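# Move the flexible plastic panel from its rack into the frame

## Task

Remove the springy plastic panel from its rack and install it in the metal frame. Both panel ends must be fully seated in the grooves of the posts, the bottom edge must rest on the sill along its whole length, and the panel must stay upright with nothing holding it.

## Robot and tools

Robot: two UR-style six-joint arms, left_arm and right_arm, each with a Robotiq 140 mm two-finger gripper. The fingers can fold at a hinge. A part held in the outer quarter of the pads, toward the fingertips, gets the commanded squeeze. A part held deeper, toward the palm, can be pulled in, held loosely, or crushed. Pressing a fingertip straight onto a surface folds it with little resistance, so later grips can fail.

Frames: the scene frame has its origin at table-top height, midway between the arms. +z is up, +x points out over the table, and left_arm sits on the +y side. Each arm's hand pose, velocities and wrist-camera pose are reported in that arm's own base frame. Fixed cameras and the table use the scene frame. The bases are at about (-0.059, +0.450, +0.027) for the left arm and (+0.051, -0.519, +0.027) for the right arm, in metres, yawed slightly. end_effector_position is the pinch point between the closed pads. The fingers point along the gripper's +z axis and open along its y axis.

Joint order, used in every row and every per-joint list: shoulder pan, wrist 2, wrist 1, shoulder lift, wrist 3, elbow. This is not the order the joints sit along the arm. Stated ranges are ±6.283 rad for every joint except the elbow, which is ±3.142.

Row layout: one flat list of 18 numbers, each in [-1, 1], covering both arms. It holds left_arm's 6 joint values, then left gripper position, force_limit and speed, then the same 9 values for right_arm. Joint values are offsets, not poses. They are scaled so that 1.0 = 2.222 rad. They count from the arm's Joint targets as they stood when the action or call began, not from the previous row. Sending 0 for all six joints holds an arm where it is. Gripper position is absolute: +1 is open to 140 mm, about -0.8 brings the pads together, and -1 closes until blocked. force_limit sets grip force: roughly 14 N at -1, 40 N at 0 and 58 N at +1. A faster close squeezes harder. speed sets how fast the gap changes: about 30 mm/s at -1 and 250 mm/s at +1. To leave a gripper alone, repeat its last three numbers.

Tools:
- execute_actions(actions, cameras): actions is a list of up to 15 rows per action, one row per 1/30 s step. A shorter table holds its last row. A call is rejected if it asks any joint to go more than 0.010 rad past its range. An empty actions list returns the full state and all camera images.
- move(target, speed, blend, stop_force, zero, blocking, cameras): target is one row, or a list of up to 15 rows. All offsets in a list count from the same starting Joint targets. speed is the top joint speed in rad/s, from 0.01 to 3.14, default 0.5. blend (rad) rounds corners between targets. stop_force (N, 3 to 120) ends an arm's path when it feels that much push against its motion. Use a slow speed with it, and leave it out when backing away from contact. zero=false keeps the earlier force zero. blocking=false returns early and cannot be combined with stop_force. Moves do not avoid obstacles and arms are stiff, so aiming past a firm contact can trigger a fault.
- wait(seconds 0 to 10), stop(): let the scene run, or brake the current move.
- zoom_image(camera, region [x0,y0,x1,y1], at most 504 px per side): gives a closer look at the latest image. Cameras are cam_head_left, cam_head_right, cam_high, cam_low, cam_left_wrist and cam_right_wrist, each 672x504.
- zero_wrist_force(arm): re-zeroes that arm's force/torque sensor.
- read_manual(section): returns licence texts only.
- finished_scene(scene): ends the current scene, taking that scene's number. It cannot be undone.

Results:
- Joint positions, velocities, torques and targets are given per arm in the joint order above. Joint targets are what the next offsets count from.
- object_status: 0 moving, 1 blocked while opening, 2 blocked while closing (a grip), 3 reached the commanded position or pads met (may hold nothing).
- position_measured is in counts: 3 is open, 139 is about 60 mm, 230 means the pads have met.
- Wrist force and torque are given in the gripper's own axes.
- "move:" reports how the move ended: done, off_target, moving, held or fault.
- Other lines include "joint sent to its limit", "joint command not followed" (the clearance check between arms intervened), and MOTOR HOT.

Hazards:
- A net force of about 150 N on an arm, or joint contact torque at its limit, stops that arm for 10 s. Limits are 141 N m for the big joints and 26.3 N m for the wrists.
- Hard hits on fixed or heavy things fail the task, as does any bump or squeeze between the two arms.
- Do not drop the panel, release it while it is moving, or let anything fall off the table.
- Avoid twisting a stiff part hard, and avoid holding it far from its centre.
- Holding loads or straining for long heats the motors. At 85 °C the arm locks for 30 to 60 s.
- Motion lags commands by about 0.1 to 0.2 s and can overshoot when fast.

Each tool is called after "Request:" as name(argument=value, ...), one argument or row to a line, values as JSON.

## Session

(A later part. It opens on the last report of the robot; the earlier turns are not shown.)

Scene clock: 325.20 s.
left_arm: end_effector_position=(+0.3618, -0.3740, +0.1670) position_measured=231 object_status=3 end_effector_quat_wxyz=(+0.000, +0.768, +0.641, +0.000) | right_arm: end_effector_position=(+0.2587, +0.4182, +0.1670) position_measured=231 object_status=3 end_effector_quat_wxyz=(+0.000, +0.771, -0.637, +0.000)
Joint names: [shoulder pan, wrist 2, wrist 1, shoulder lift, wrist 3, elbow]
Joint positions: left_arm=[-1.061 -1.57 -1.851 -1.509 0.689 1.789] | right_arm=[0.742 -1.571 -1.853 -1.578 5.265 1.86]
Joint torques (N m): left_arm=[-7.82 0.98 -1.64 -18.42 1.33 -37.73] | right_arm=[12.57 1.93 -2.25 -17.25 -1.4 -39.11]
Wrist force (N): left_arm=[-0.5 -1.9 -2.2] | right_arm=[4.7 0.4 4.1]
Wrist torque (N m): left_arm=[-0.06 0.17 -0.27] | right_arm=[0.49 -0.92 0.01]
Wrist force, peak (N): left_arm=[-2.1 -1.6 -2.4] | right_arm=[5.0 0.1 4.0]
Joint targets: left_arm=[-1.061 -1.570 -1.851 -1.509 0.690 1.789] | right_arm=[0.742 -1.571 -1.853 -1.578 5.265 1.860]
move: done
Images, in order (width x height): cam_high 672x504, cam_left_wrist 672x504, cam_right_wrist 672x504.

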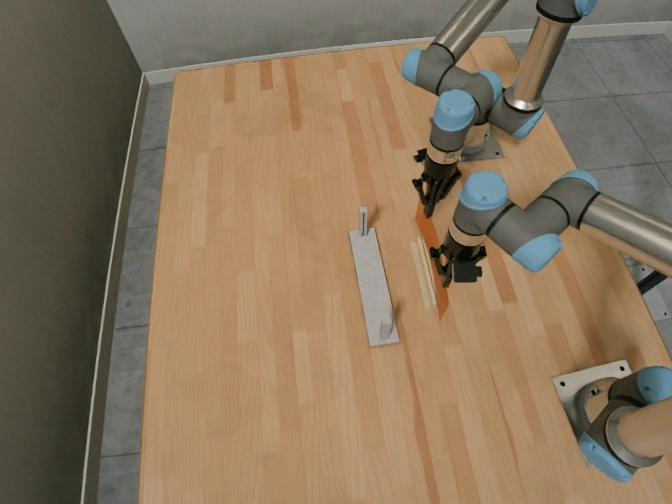

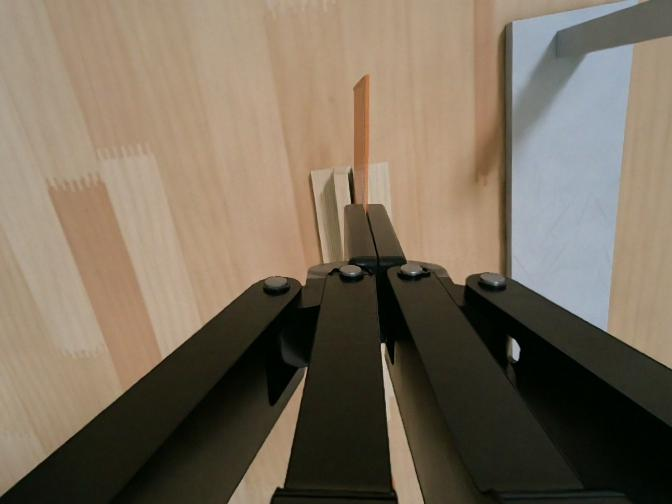

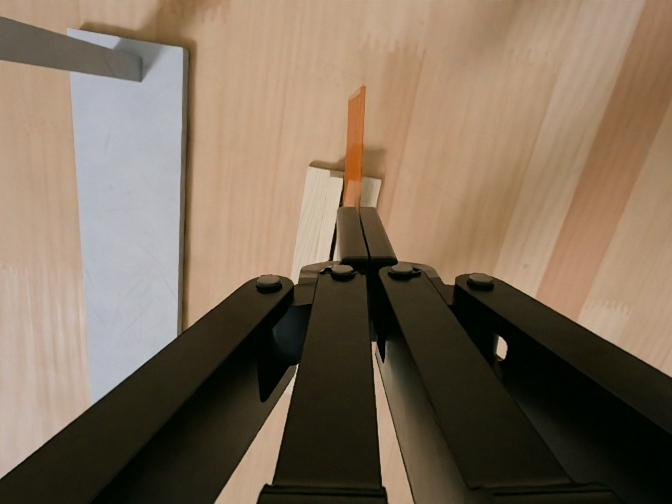

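Request:
move(
  target=[
    [0,0,0,0,0,0,-0.98,0.8,-1, 0,0,0,0,0,0,-0.98,0.8,-1],
    [0.06811,0,0.01317,0.07878,0.18962,-0.09195,-0.98,0.8,-1, -0.04894,0,0.00702,0.07826,-0.16964,-0.08528,-0.98,0.8,-1],
  ],
  speed=0.2,
  cameras=["cam_left_wrist","cam_right_wrist","cam_high","cam_low","cam_head_left"],
)

Request:
zoom_image(
  camera="cam_left_wrist",
  region=[270, 20, 510, 290],
)

Request:
zoom_image(
  camera="cam_right_wrist",
  region=[200, 20, 440, 290],
)

Request:
zoom_image(
  camera="cam_high",
  region=[310, 160, 470, 360],
)

Request:
zoom_image(
  camera="cam_low",
  region=[270, 150, 440, 290],
)

Scene clock: 367.23 s.
left_arm: end_effector_position=(+0.4609, -0.3755, +0.1670) position_measured=232 object_status=3 end_effector_quat_wxyz=(+0.000, +0.847, +0.532, +0.000) | right_arm: end_effector_position=(+0.3631, +0.4322, +0.1669) position_measured=232 object_status=3 end_effector_quat_wxyz=(+0.000, +0.849, -0.528, +0.000)
Joint names: [shoulder pan, wrist 2, wrist 1, shoulder lift, wrist 3, elbow]
Joint positions: left_arm=[-0.91 -1.571 -1.822 -1.334 1.11 1.585] | right_arm=[0.633 -1.571 -1.837 -1.404 4.888 1.671]
Joint torques (N m): left_arm=[7.15 -1.98 -2.92 -27.58 1.66 -39.59] | right_arm=[-7.56 3.71 -2.83 -25.85 -2.2 -40.34]
Wrist force (N): left_arm=[5.4 -3.7 -2.4] | right_arm=[9.6 3.0 4.0]
Wrist torque (N m): left_arm=[-0.01 0.25 -0.42] | right_arm=[0.30 -0.67 0.04]
Wrist force, peak (N): left_arm=[19.9 -6.0 -1.8] | right_arm=[21.8 5.8 3.8]
Joint targets: left_arm=[-0.910 -1.570 -1.822 -1.334 1.111 1.585] | right_arm=[0.633 -1.571 -1.837 -1.404 4.888 1.671]
move: done
Images, in order (width x height): cam_head_left 672x504, cam_high 672x504, cam_low 672x504, cam_left_wrist 672x504, cam_right_wrist 672x504.

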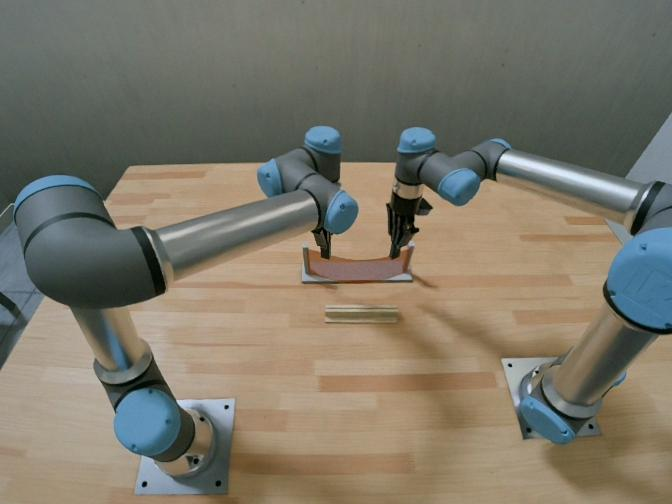

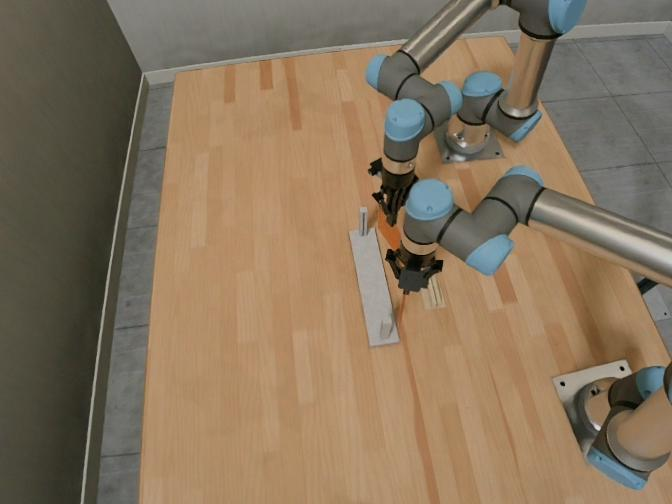

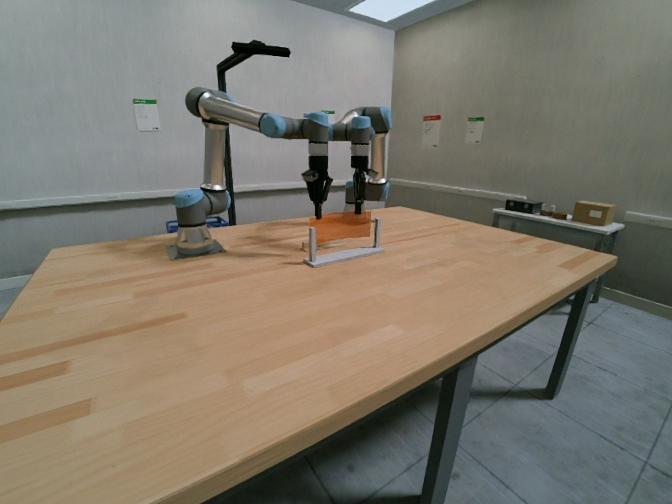

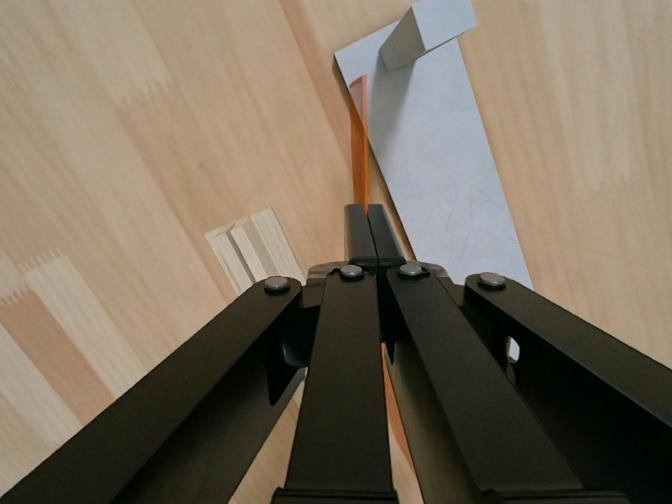

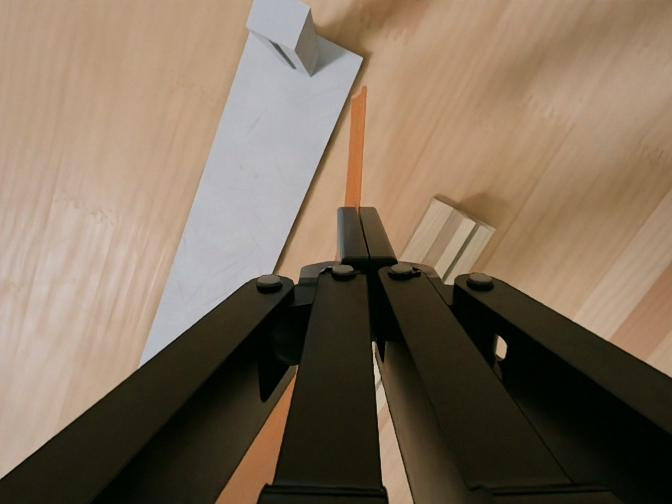

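Scaled by 1.867 from the camera's 672x504 image, which has a finer 960x720 frame.

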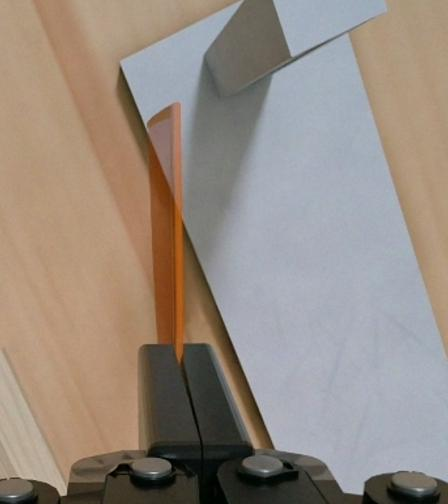

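Scaled by 1.867 from the camera's 672x504 image, which has a finer 960x720 frame.

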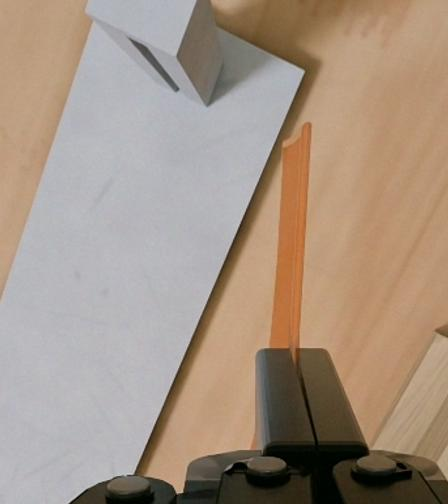

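Scaled by 2.520 from the camera's 672x504 image, which has a finer 960x720 frame.

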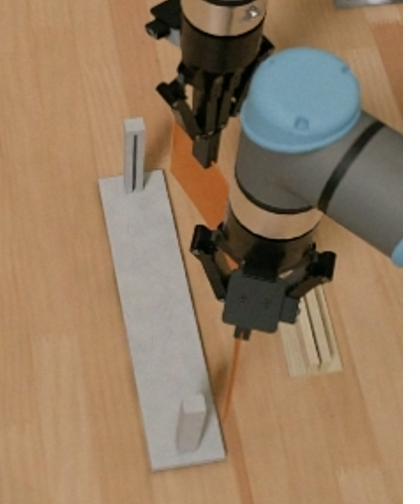

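Scaled by 2.965 from the camera's 672x504 image, which has a finer 960x720 frame.

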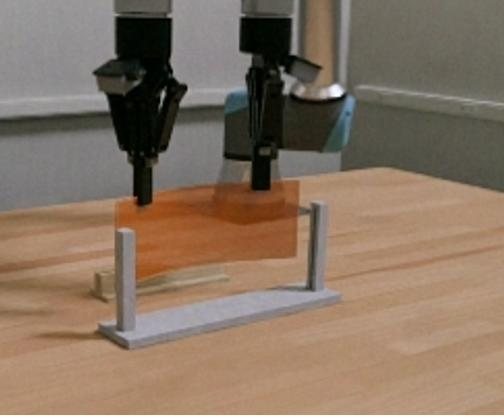

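Request:
move(
  target=[-0.00165,0,-0.03279,0.01115,0.03436,0.02165,-0.98,0.8,-1, -0.00158,0,-0.03369,0.01184,-0.03759,0.02185,-0.98,0.8,-1],
  speed=0.1,
  cameras=["cam_left_wrist","cam_right_wrist","cam_low"],
)

Request:
zoom_image(
  camera="cam_left_wrist",
  region=[330, 0, 490, 120],
)

Request:
zoom_image(
  camera="cam_right_wrist",
  region=[240, 0, 400, 120],
)

Request:
zoom_image(
  camera="cam_low",
  region=[280, 180, 410, 280],
)

Scene clock: 399.83 s.
left_arm: end_effector_position=(+0.4609, -0.3789, +0.1371) position_measured=232 object_status=3 end_effector_quat_wxyz=(+0.000, +0.868, +0.497, +0.000) | right_arm: end_effector_position=(+0.3665, +0.4322, +0.1371) position_measured=232 object_status=3 end_effector_quat_wxyz=(+0.000, +0.869, -0.494, +0.000)
Joint names: [shoulder pan, wrist 2, wrist 1, shoulder lift, wrist 3, elbow]
Joint positions: left_arm=[-0.914 -1.57 -1.894 -1.309 1.187 1.632] | right_arm=[0.63 -1.571 -1.912 -1.378 4.805 1.719]
Joint torques (N m): left_arm=[-11.3 -0.69 -5.56 -27.54 1.72 -15.57] | right_arm=[-7.33 0.08 -6.61 -26.55 -1.74 -13.69]
Wrist force (N): left_arm=[5.8 -4.3 -2.2] | right_arm=[10.2 3.6 3.6]
Wrist torque (N m): left_arm=[0.03 0.25 -0.48] | right_arm=[0.23 -0.77 0.05]
Wrist force, peak (N): left_arm=[6.7 -4.5 -2.0] | right_arm=[10.6 3.7 4.0]
Joint targets: left_arm=[-0.914 -1.570 -1.894 -1.309 1.187 1.633] | right_arm=[0.630 -1.571 -1.912 -1.377 4.804 1.719]
move: done
Images, in order (width x height): cam_low 672x504, cam_left_wrist 672x504, cam_right_wrist 672x504.

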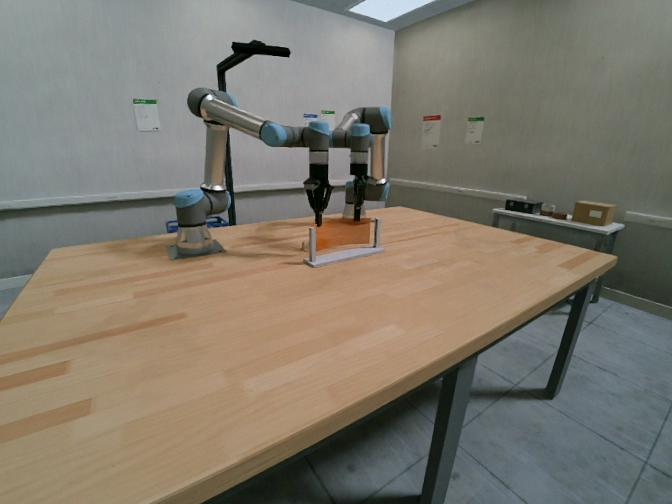

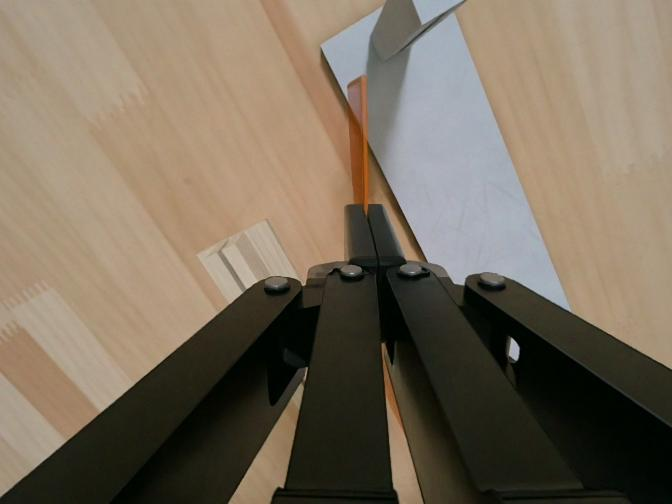

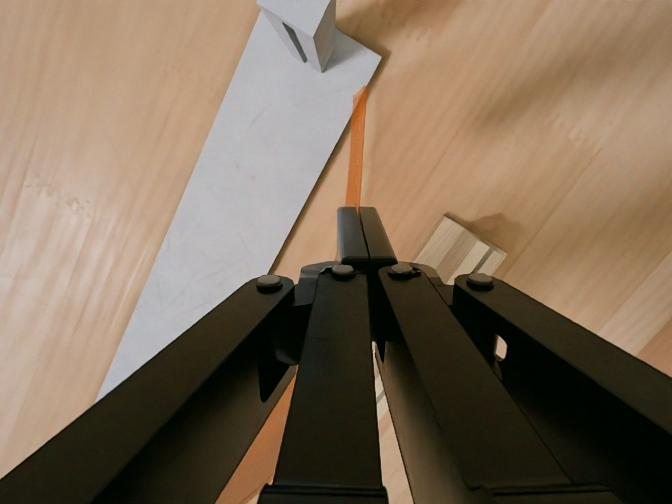

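Scaled by 3.150 from the camera's 672x504 image, which has a finer 960x720 frame.

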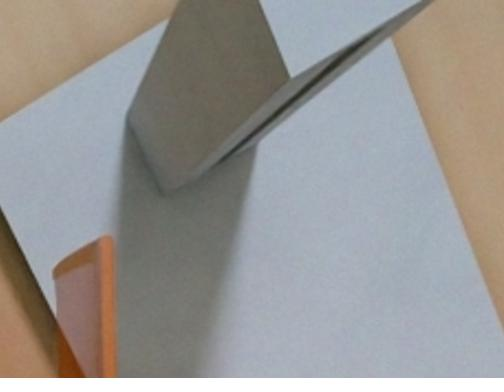

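Scaled by 3.150 from the camera's 672x504 image, which has a finer 960x720 frame.

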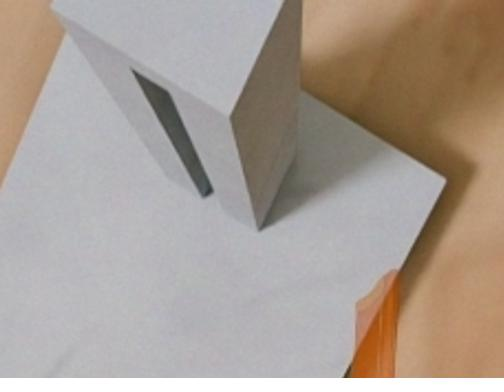

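Scaled by 3.877 from the camera's 672x504 image, which has a finer 960x720 frame.

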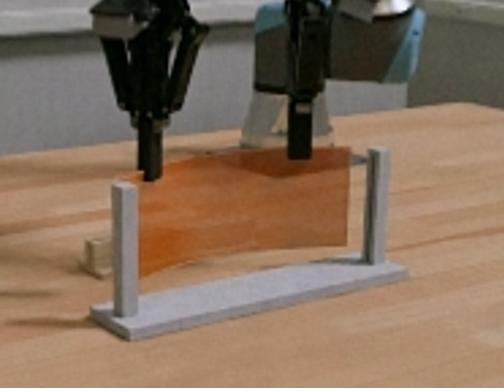

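Request:
zoom_image(
  camera="cam_left_wrist",
  region=[340, 0, 440, 90],
)

Request:
zoom_image(
  camera="cam_right_wrist",
  region=[280, 10, 380, 100],
)

Scaled by 5.040 from the camera's 672x504 image, which has a finer 960x720 frame.

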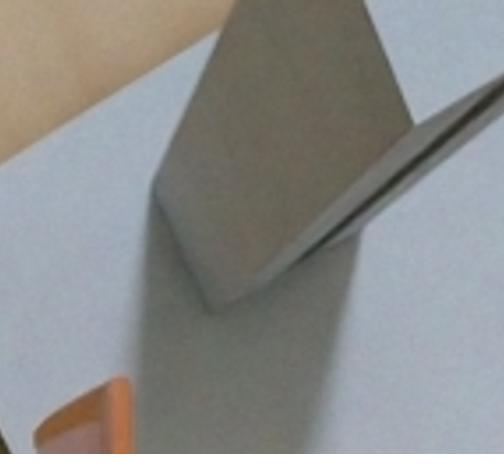

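Scaled by 5.040 from the camera's 672x504 image, which has a finer 960x720 frame.

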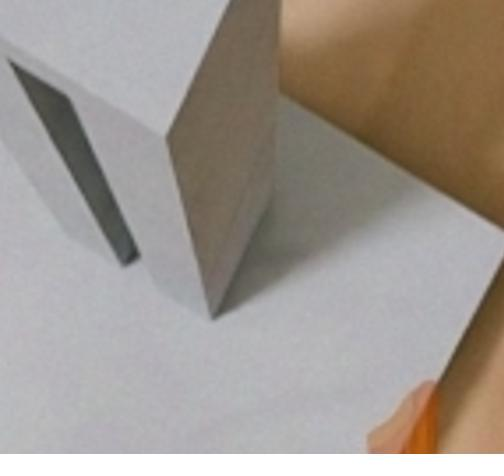

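Request:
move(
  target=[0.01980,0,0.00946,0.02867,0.01980,-0.03813,-0.98,0.8,-1, -0.01491,0,0.00612,0.02443,-0.01491,-0.03055,-0.98,0.8,-1],
  speed=0.06,
  stop_force=12,
  cameras=["cam_left_wrist","cam_right_wrist","cam_low","cam_high"],
)

Request:
zoom_image(
  camera="cam_left_wrist",
  region=[320, 20, 420, 110],
)

Request:
zoom_image(
  camera="cam_right_wrist",
  region=[310, 20, 410, 110],
)

Request:
zoom_image(
  camera="cam_low",
  region=[280, 180, 410, 280],
)

Scene clock: 436.83 s.
left_arm: end_effector_position=(+0.4954, -0.3800, +0.1370) position_measured=232 object_status=3 end_effector_quat_wxyz=(+0.000, +0.868, +0.497, +0.000) | right_arm: end_effector_position=(+0.4007, +0.4335, +0.1369) position_measured=232 object_status=3 end_effector_quat_wxyz=(+0.000, +0.870, -0.494, +0.000)
Joint names: [shoulder pan, wrist 2, wrist 1, shoulder lift, wrist 3, elbow]
Joint positions: left_arm=[-0.87 -1.57 -1.873 -1.245 1.231 1.548] | right_arm=[0.597 -1.571 -1.899 -1.323 4.771 1.651]
Joint torques (N m): left_arm=[7.65 -0.56 -2.86 -30.3 1.48 -37.81] | right_arm=[-7.32 0.05 -2.82 -29.35 -2.01 -40.32]
Wrist force (N): left_arm=[5.1 -3.9 -1.9] | right_arm=[9.5 3.3 4.2]
Wrist torque (N m): left_arm=[0.01 0.24 -0.51] | right_arm=[0.24 -0.75 0.07]
Wrist force, peak (N): left_arm=[7.3 -4.8 -2.0] | right_arm=[10.9 4.1 4.1]
Joint targets: left_arm=[-0.870 -1.570 -1.873 -1.245 1.231 1.548] | right_arm=[0.597 -1.571 -1.899 -1.323 4.771 1.651]
move: done
Images, in order (width x height): cam_high 672x504, cam_low 672x504, cam_left_wrist 672x504, cam_right_wrist 672x504.

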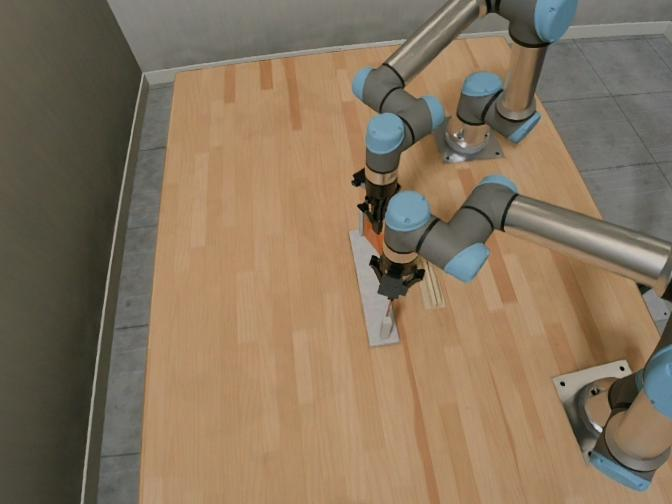

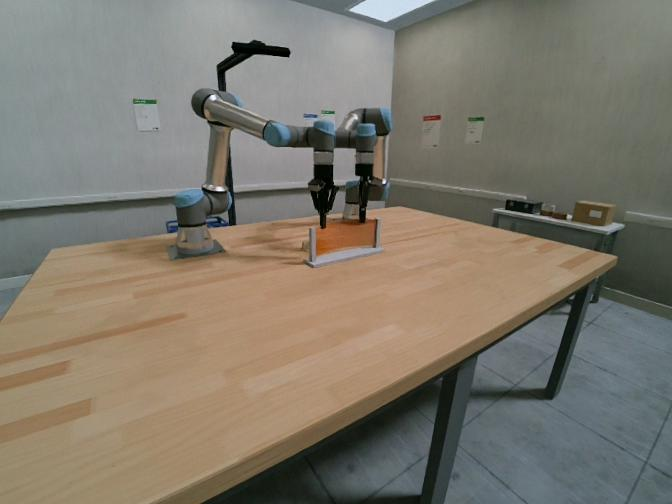

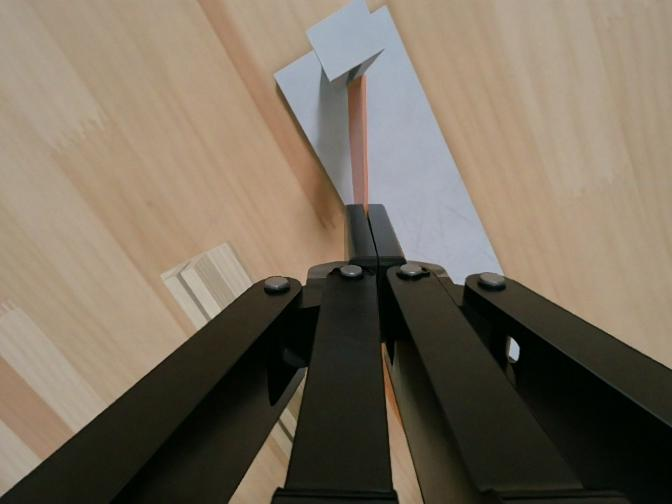

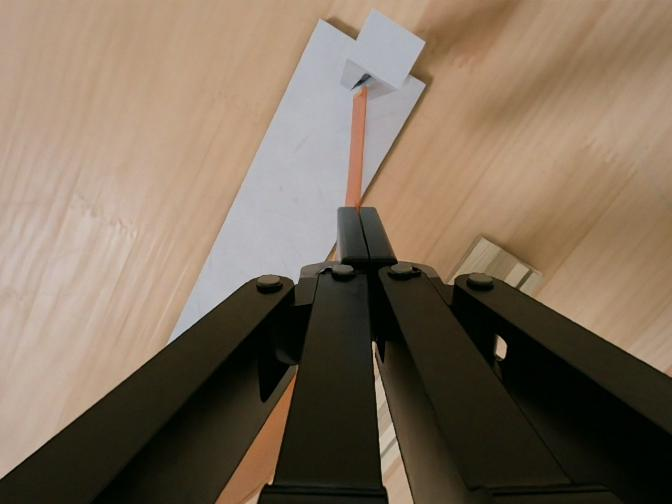

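Scaled by 5.040 from the camera's 672x504 image, which has a finer 960x720 frame.

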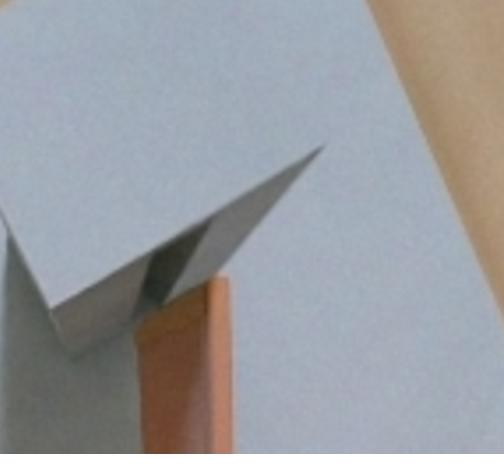

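Scaled by 5.040 from the camera's 672x504 image, which has a finer 960x720 frame.

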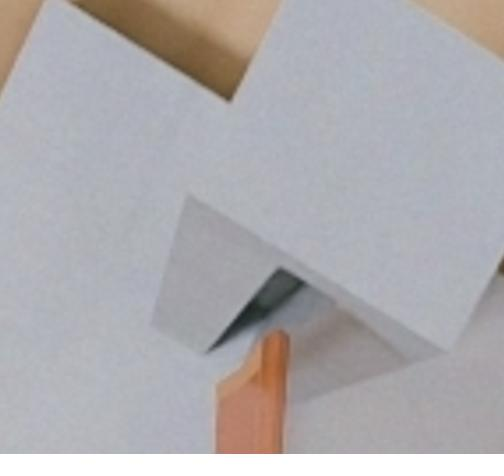

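Scaled by 3.877 from the camera's 672x504 image, which has a finer 960x720 frame.

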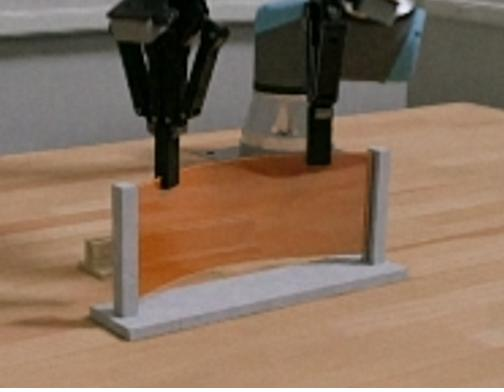

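Request:
move(
  target=[0.00027,0,-0.02112,0.00827,0.00027,0.01285,-0.98,0.8,-1, -0.00102,0,-0.02222,0.00766,-0.00103,0.01456,-0.98,0.8,-1],
  speed=0.025,
  stop_force=5,
  cameras=["cam_left_wrist","cam_right_wrist","cam_low"],
)

Request:
zoom_image(
  camera="cam_left_wrist",
  region=[320, 20, 420, 110],
)

Request:
zoom_image(
  camera="cam_right_wrist",
  region=[310, 20, 410, 110],
)

Request:
zoom_image(
  camera="cam_low",
  region=[280, 180, 410, 280],
)

Scene clock: 469.63 s.
left_arm: end_effector_position=(+0.4962, -0.3805, +0.1260) position_measured=232 object_status=3 end_effector_quat_wxyz=(+0.000, +0.868, +0.497, +0.000) | right_arm: end_effector_position=(+0.4015, +0.4331, +0.1260) position_measured=232 object_status=3 end_effector_quat_wxyz=(+0.000, +0.870, -0.494, +0.000)
Joint names: [shoulder pan, wrist 2, wrist 1, shoulder lift, wrist 3, elbow]
Joint positions: left_arm=[-0.869 -1.57 -1.899 -1.235 1.232 1.564] | right_arm=[0.595 -1.571 -1.926 -1.314 4.77 1.669]
Joint torques (N m): left_arm=[0.51 -0.67 -2.64 -50.45 0.78 -36.27] | right_arm=[8.39 0.83 -2.33 -39.35 1.1 -37.8]
Wrist force (N): left_arm=[6.9 -4.5 -7.4] | right_arm=[10.4 3.4 -1.5]
Wrist torque (N m): left_arm=[-0.01 0.15 -0.50] | right_arm=[0.18 -0.75 0.06]
Wrist force, peak (N): left_arm=[7.5 -4.3 -11.1] | right_arm=[10.7 3.8 -5.1]
Joint targets: left_arm=[-0.869 -1.570 -1.899 -1.235 1.232 1.564] | right_arm=[0.596 -1.571 -1.926 -1.314 4.770 1.669]
move: contact (left_arm, right_arm); left_arm: the wrist 1 is farthest, 0.021 rad from its target; right_arm: the wrist 1 is farthest, 0.023 rad from its target
Images, in order (width x height): cam_low 672x504, cam_left_wrist 672x504, cam_right_wrist 672x504.

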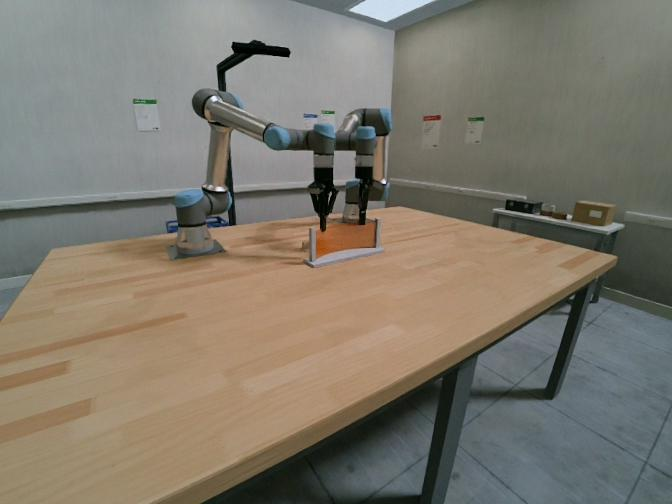

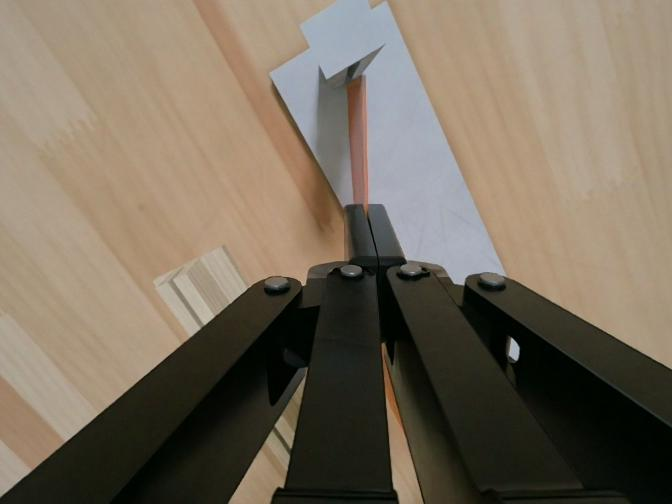

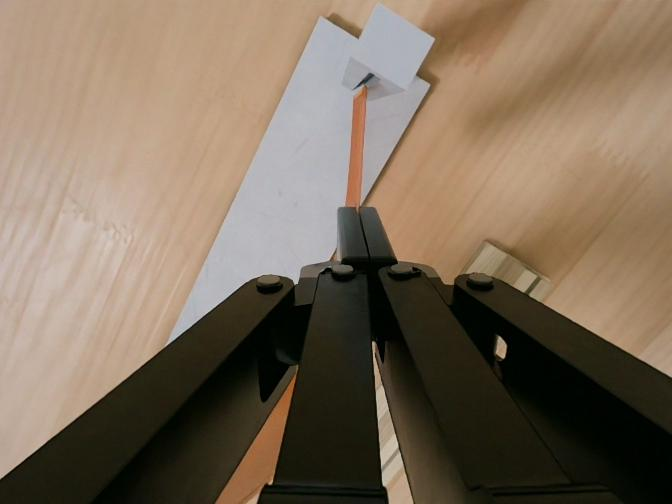

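Scaled by 5.040 from the camera's 672x504 image, which has a finer 960x720 frame.

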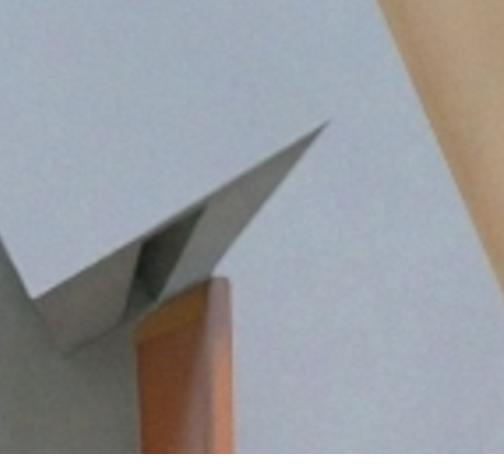

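Scaled by 5.040 from the camera's 672x504 image, which has a finer 960x720 frame.

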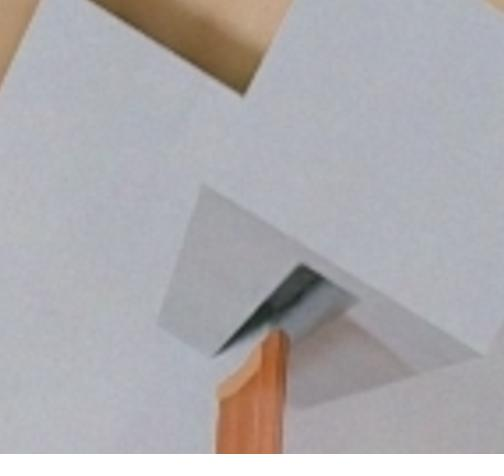

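Scaled by 3.877 from the camera's 672x504 image, which has a finer 960x720 frame.

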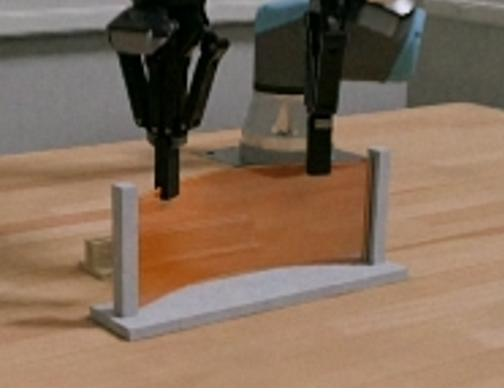

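Request:
move(
  target=[0.00378,0,0.00115,0.00305,-0.04123,-0.00420,-0.98,0.8,-1, -0.00348,0,0.00068,0.00231,0.04152,-0.00299,-0.98,0.8,-1],
  speed=0.06,
  stop_force=12,
  cameras=["cam_left_wrist","cam_right_wrist"],
)

Request:
zoom_image(
  camera="cam_left_wrist",
  region=[320, 20, 420, 110],
)

Request:
zoom_image(
  camera="cam_right_wrist",
  region=[310, 20, 410, 110],
)

Scene clock: 508.13 s.
left_arm: end_effector_position=(+0.5013, -0.3786, +0.1260) position_measured=232 object_status=3 end_effector_quat_wxyz=(+0.000, +0.842, +0.540, +0.000) | right_arm: end_effector_position=(+0.4067, +0.4313, +0.1260) position_measured=232 object_status=3 end_effector_quat_wxyz=(+0.000, +0.844, -0.537, +0.000)
Joint names: [shoulder pan, wrist 2, wrist 1, shoulder lift, wrist 3, elbow]
Joint positions: left_arm=[-0.861 -1.57 -1.897 -1.228 1.14 1.554] | right_arm=[0.588 -1.571 -1.924 -1.309 4.862 1.662]
Joint torques (N m): left_arm=[9.52 -0.66 -2.15 -28.08 -1.19 -35.23] | right_arm=[-8.29 0.72 -2.16 -26.92 1.69 -37.53]
Wrist force (N): left_arm=[2.3 -2.4 -5.8] | right_arm=[7.4 2.7 -1.2]
Wrist torque (N m): left_arm=[0.22 0.24 -0.33] | right_arm=[0.25 -0.93 -0.16]
Wrist force, peak (N): left_arm=[7.3 -4.7 -7.8] | right_arm=[10.5 3.7 -1.4]
Joint targets: left_arm=[-0.861 -1.570 -1.897 -1.228 1.140 1.554] | right_arm=[0.588 -1.571 -1.924 -1.309 4.862 1.662]
move: done
Images, in order (width x height): cam_left_wrist 672x504, cam_right_wrist 672x504.

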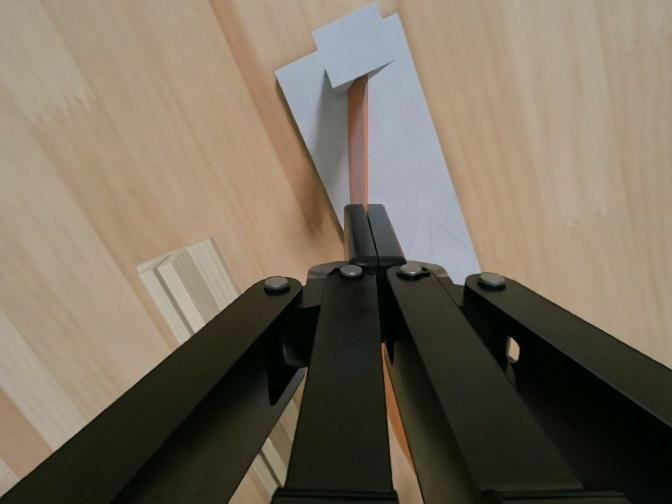

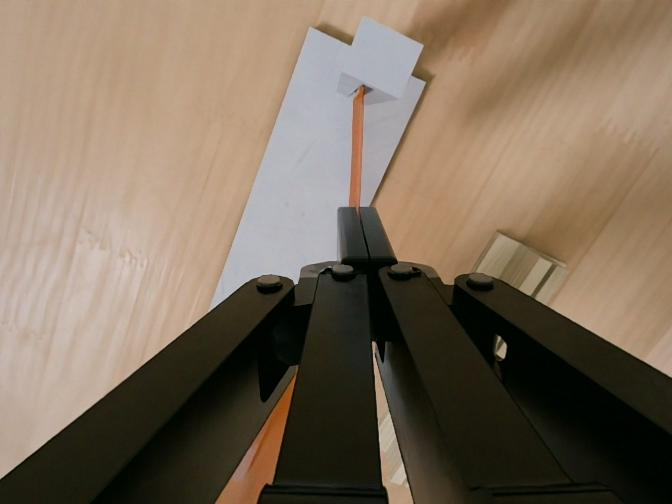

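Scaled by 5.040 from the camera's 672x504 image, which has a finer 960x720 frame.

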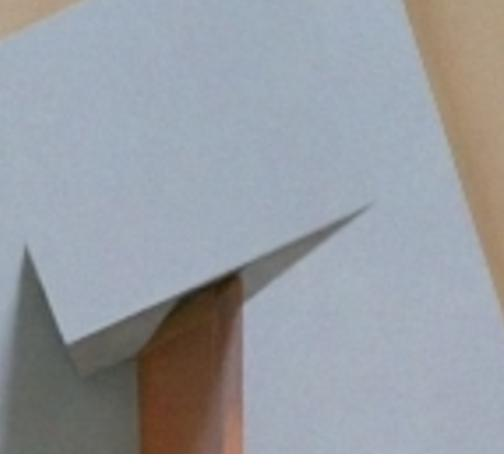

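Scaled by 5.040 from the camera's 672x504 image, which has a finer 960x720 frame.

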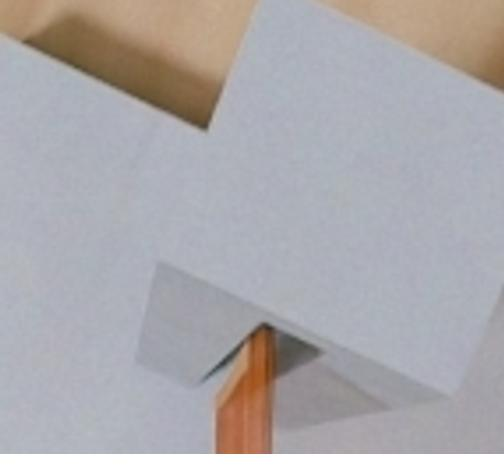

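Request:
move(
  target=[
    [-0.00071,0,-0.00041,-0.00108,-0.00071,0.00149,-0.98,0.8,-1, 0.00075,0,-0.00038,-0.00130,0.00075,0.00168,-0.98,0.8,-1],
    [0.00202,0,0.0006,0.00159,-0.02948,-0.00219,-0.98,0.8,-1, -0.00164,0,0.00023,0.00079,0.02986,-0.00103,-0.98,0.8,-1],
  ],
  speed=0.05,
  stop_force=12,
  cameras=["cam_left_wrist","cam_right_wrist"],
)

Request:
zoom_image(
  camera="cam_left_wrist",
  region=[320, 20, 420, 110],
)

Request:
zoom_image(
  camera="cam_right_wrist",
  region=[310, 20, 410, 110],
)

Scene clock: 524.33 s.
left_arm: end_effector_position=(+0.5040, -0.3776, +0.1260) position_measured=232 object_status=3 end_effector_quat_wxyz=(+0.000, +0.822, +0.569, +0.000) | right_arm: end_effector_position=(+0.4090, +0.4303, +0.1260) position_measured=232 object_status=3 end_effector_quat_wxyz=(+0.000, +0.825, -0.566, +0.000)
Joint names: [shoulder pan, wrist 2, wrist 1, shoulder lift, wrist 3, elbow]
Joint positions: left_arm=[-0.856 -1.57 -1.895 -1.225 1.074 1.549] | right_arm=[0.584 -1.571 -1.924 -1.307 4.929 1.66]
Joint torques (N m): left_arm=[9.63 -0.64 -1.81 -27.3 -1.47 -34.55] | right_arm=[-8.47 0.65 -1.7 -27.3 1.69 -37.12]
Wrist force (N): left_arm=[1.4 -1.6 -6.6] | right_arm=[6.5 2.0 -1.5]
Wrist torque (N m): left_arm=[0.20 0.25 -0.28] | right_arm=[0.33 -0.96 -0.18]
Wrist force, peak (N): left_arm=[2.3 -2.1 -6.6] | right_arm=[8.0 2.4 -1.8]
Joint targets: left_arm=[-0.856 -1.570 -1.895 -1.225 1.074 1.549] | right_arm=[0.584 -1.571 -1.924 -1.307 4.929 1.660]
move: done
Images, in order (width x height): cam_left_wrist 672x504, cam_right_wrist 672x504.

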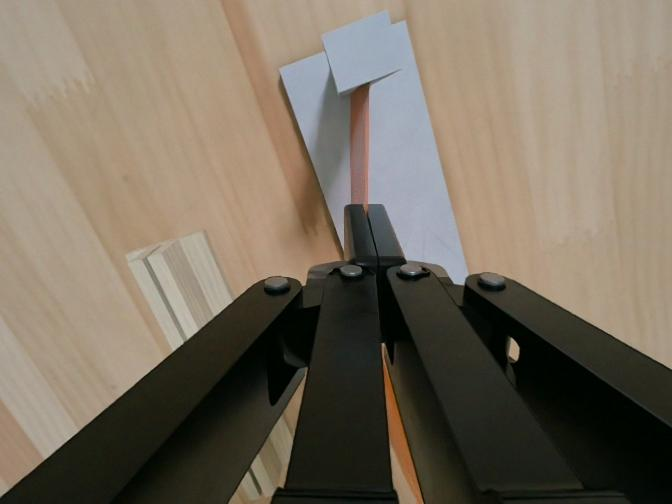

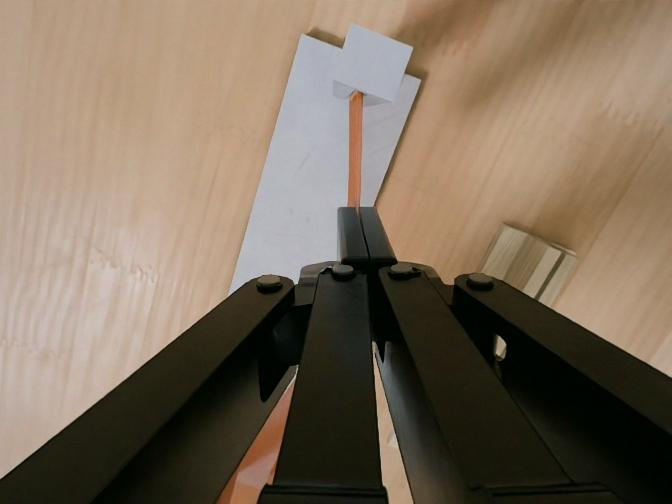

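Scaled by 5.040 from the camera's 672x504 image, which has a finer 960x720 frame.

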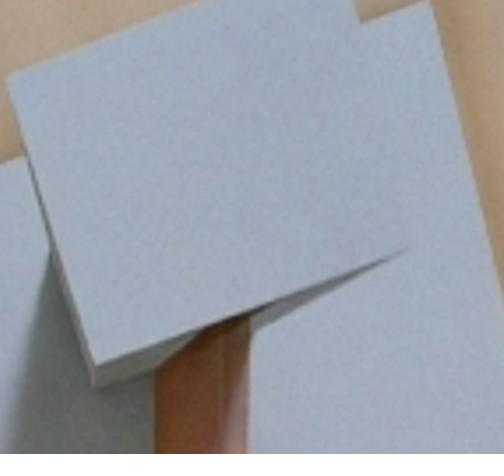

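Scaled by 5.040 from the camera's 672x504 image, which has a finer 960x720 frame.

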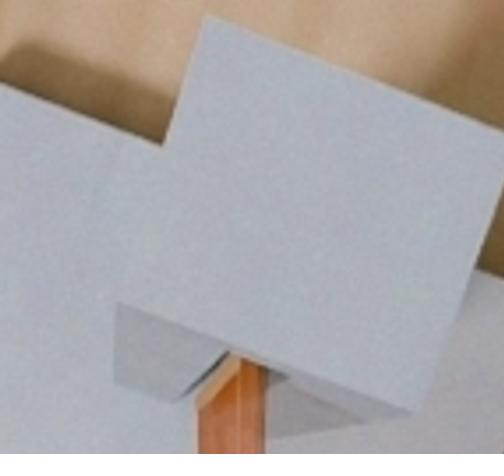

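Request:
move(
  target=[0.00483,0,0.00213,0.00551,-0.05368,-0.00764,-0.98,0.8,-1,-0.00407,0,0.00135,0.00449,0.05443,-0.00584,-0.98,0.8,-1],
  speed=0.06,
  stop_force=12,
  cameras=["cam_left_wrist","cam_right_wrist","cam_low","cam_high"],
)

Scene clock: 557.20 s.
left_arm: end_effector_position=(+0.5117, -0.3762, +0.1260) position_measured=232 object_status=3 end_effector_quat_wxyz=(+0.000, +0.784, +0.621, +0.000) | right_arm: end_effector_position=(+0.4166, +0.4290, +0.1260) position_measured=232 object_status=3 end_effector_quat_wxyz=(+0.000, +0.786, -0.618, +0.000)
Joint names: [shoulder pan, wrist 2, wrist 1, shoulder lift, wrist 3, elbow]
Joint positions: left_arm=[-0.846 -1.57 -1.89 -1.212 0.955 1.532] | right_arm=[0.575 -1.571 -1.921 -1.297 5.05 1.647]
Joint torques (N m): left_arm=[11.3 -0.73 -1.32 -28.43 -1.32 -34.58] | right_arm=[-9.37 0.47 -1.35 -26.84 1.75 -36.59]
Wrist force (N): left_arm=[-0.8 -0.9 -6.3] | right_arm=[5.0 1.2 -1.2]
Wrist torque (N m): left_arm=[0.17 0.31 -0.24] | right_arm=[0.37 -1.00 -0.23]
Wrist force, peak (N): left_arm=[1.2 -1.8 -6.8] | right_arm=[7.0 1.8 -1.1]
Joint targets: left_arm=[-0.846 -1.570 -1.890 -1.212 0.955 1.532] | right_arm=[0.575 -1.571 -1.921 -1.297 5.050 1.647]
move: done
Images, in order (width x height): cam_high 672x504, cam_low 672x504, cam_left_wrist 672x504, cam_right_wrist 672x504.

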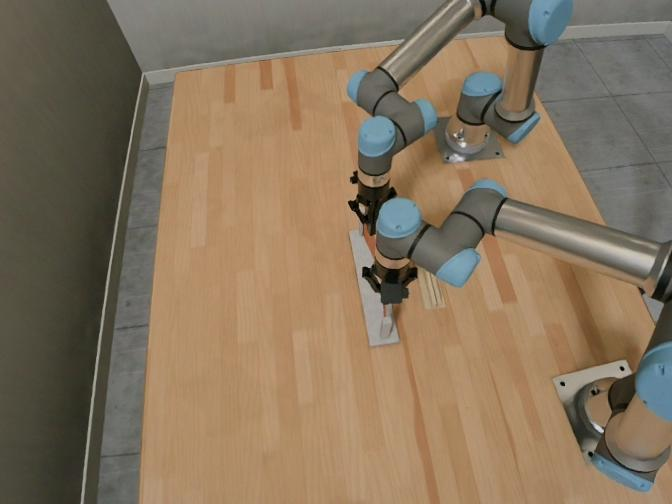

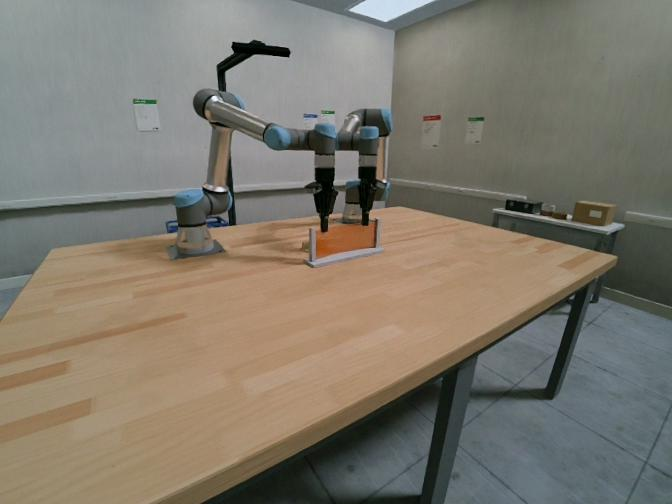

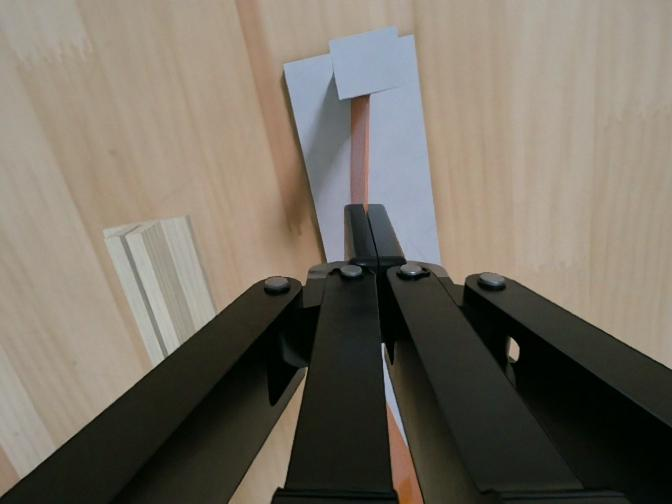

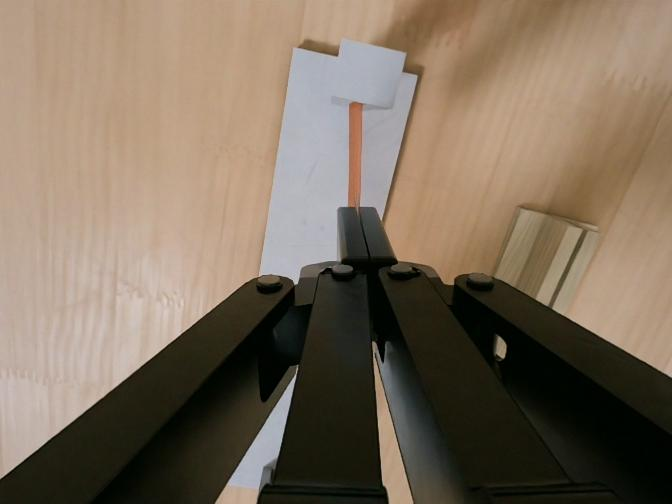

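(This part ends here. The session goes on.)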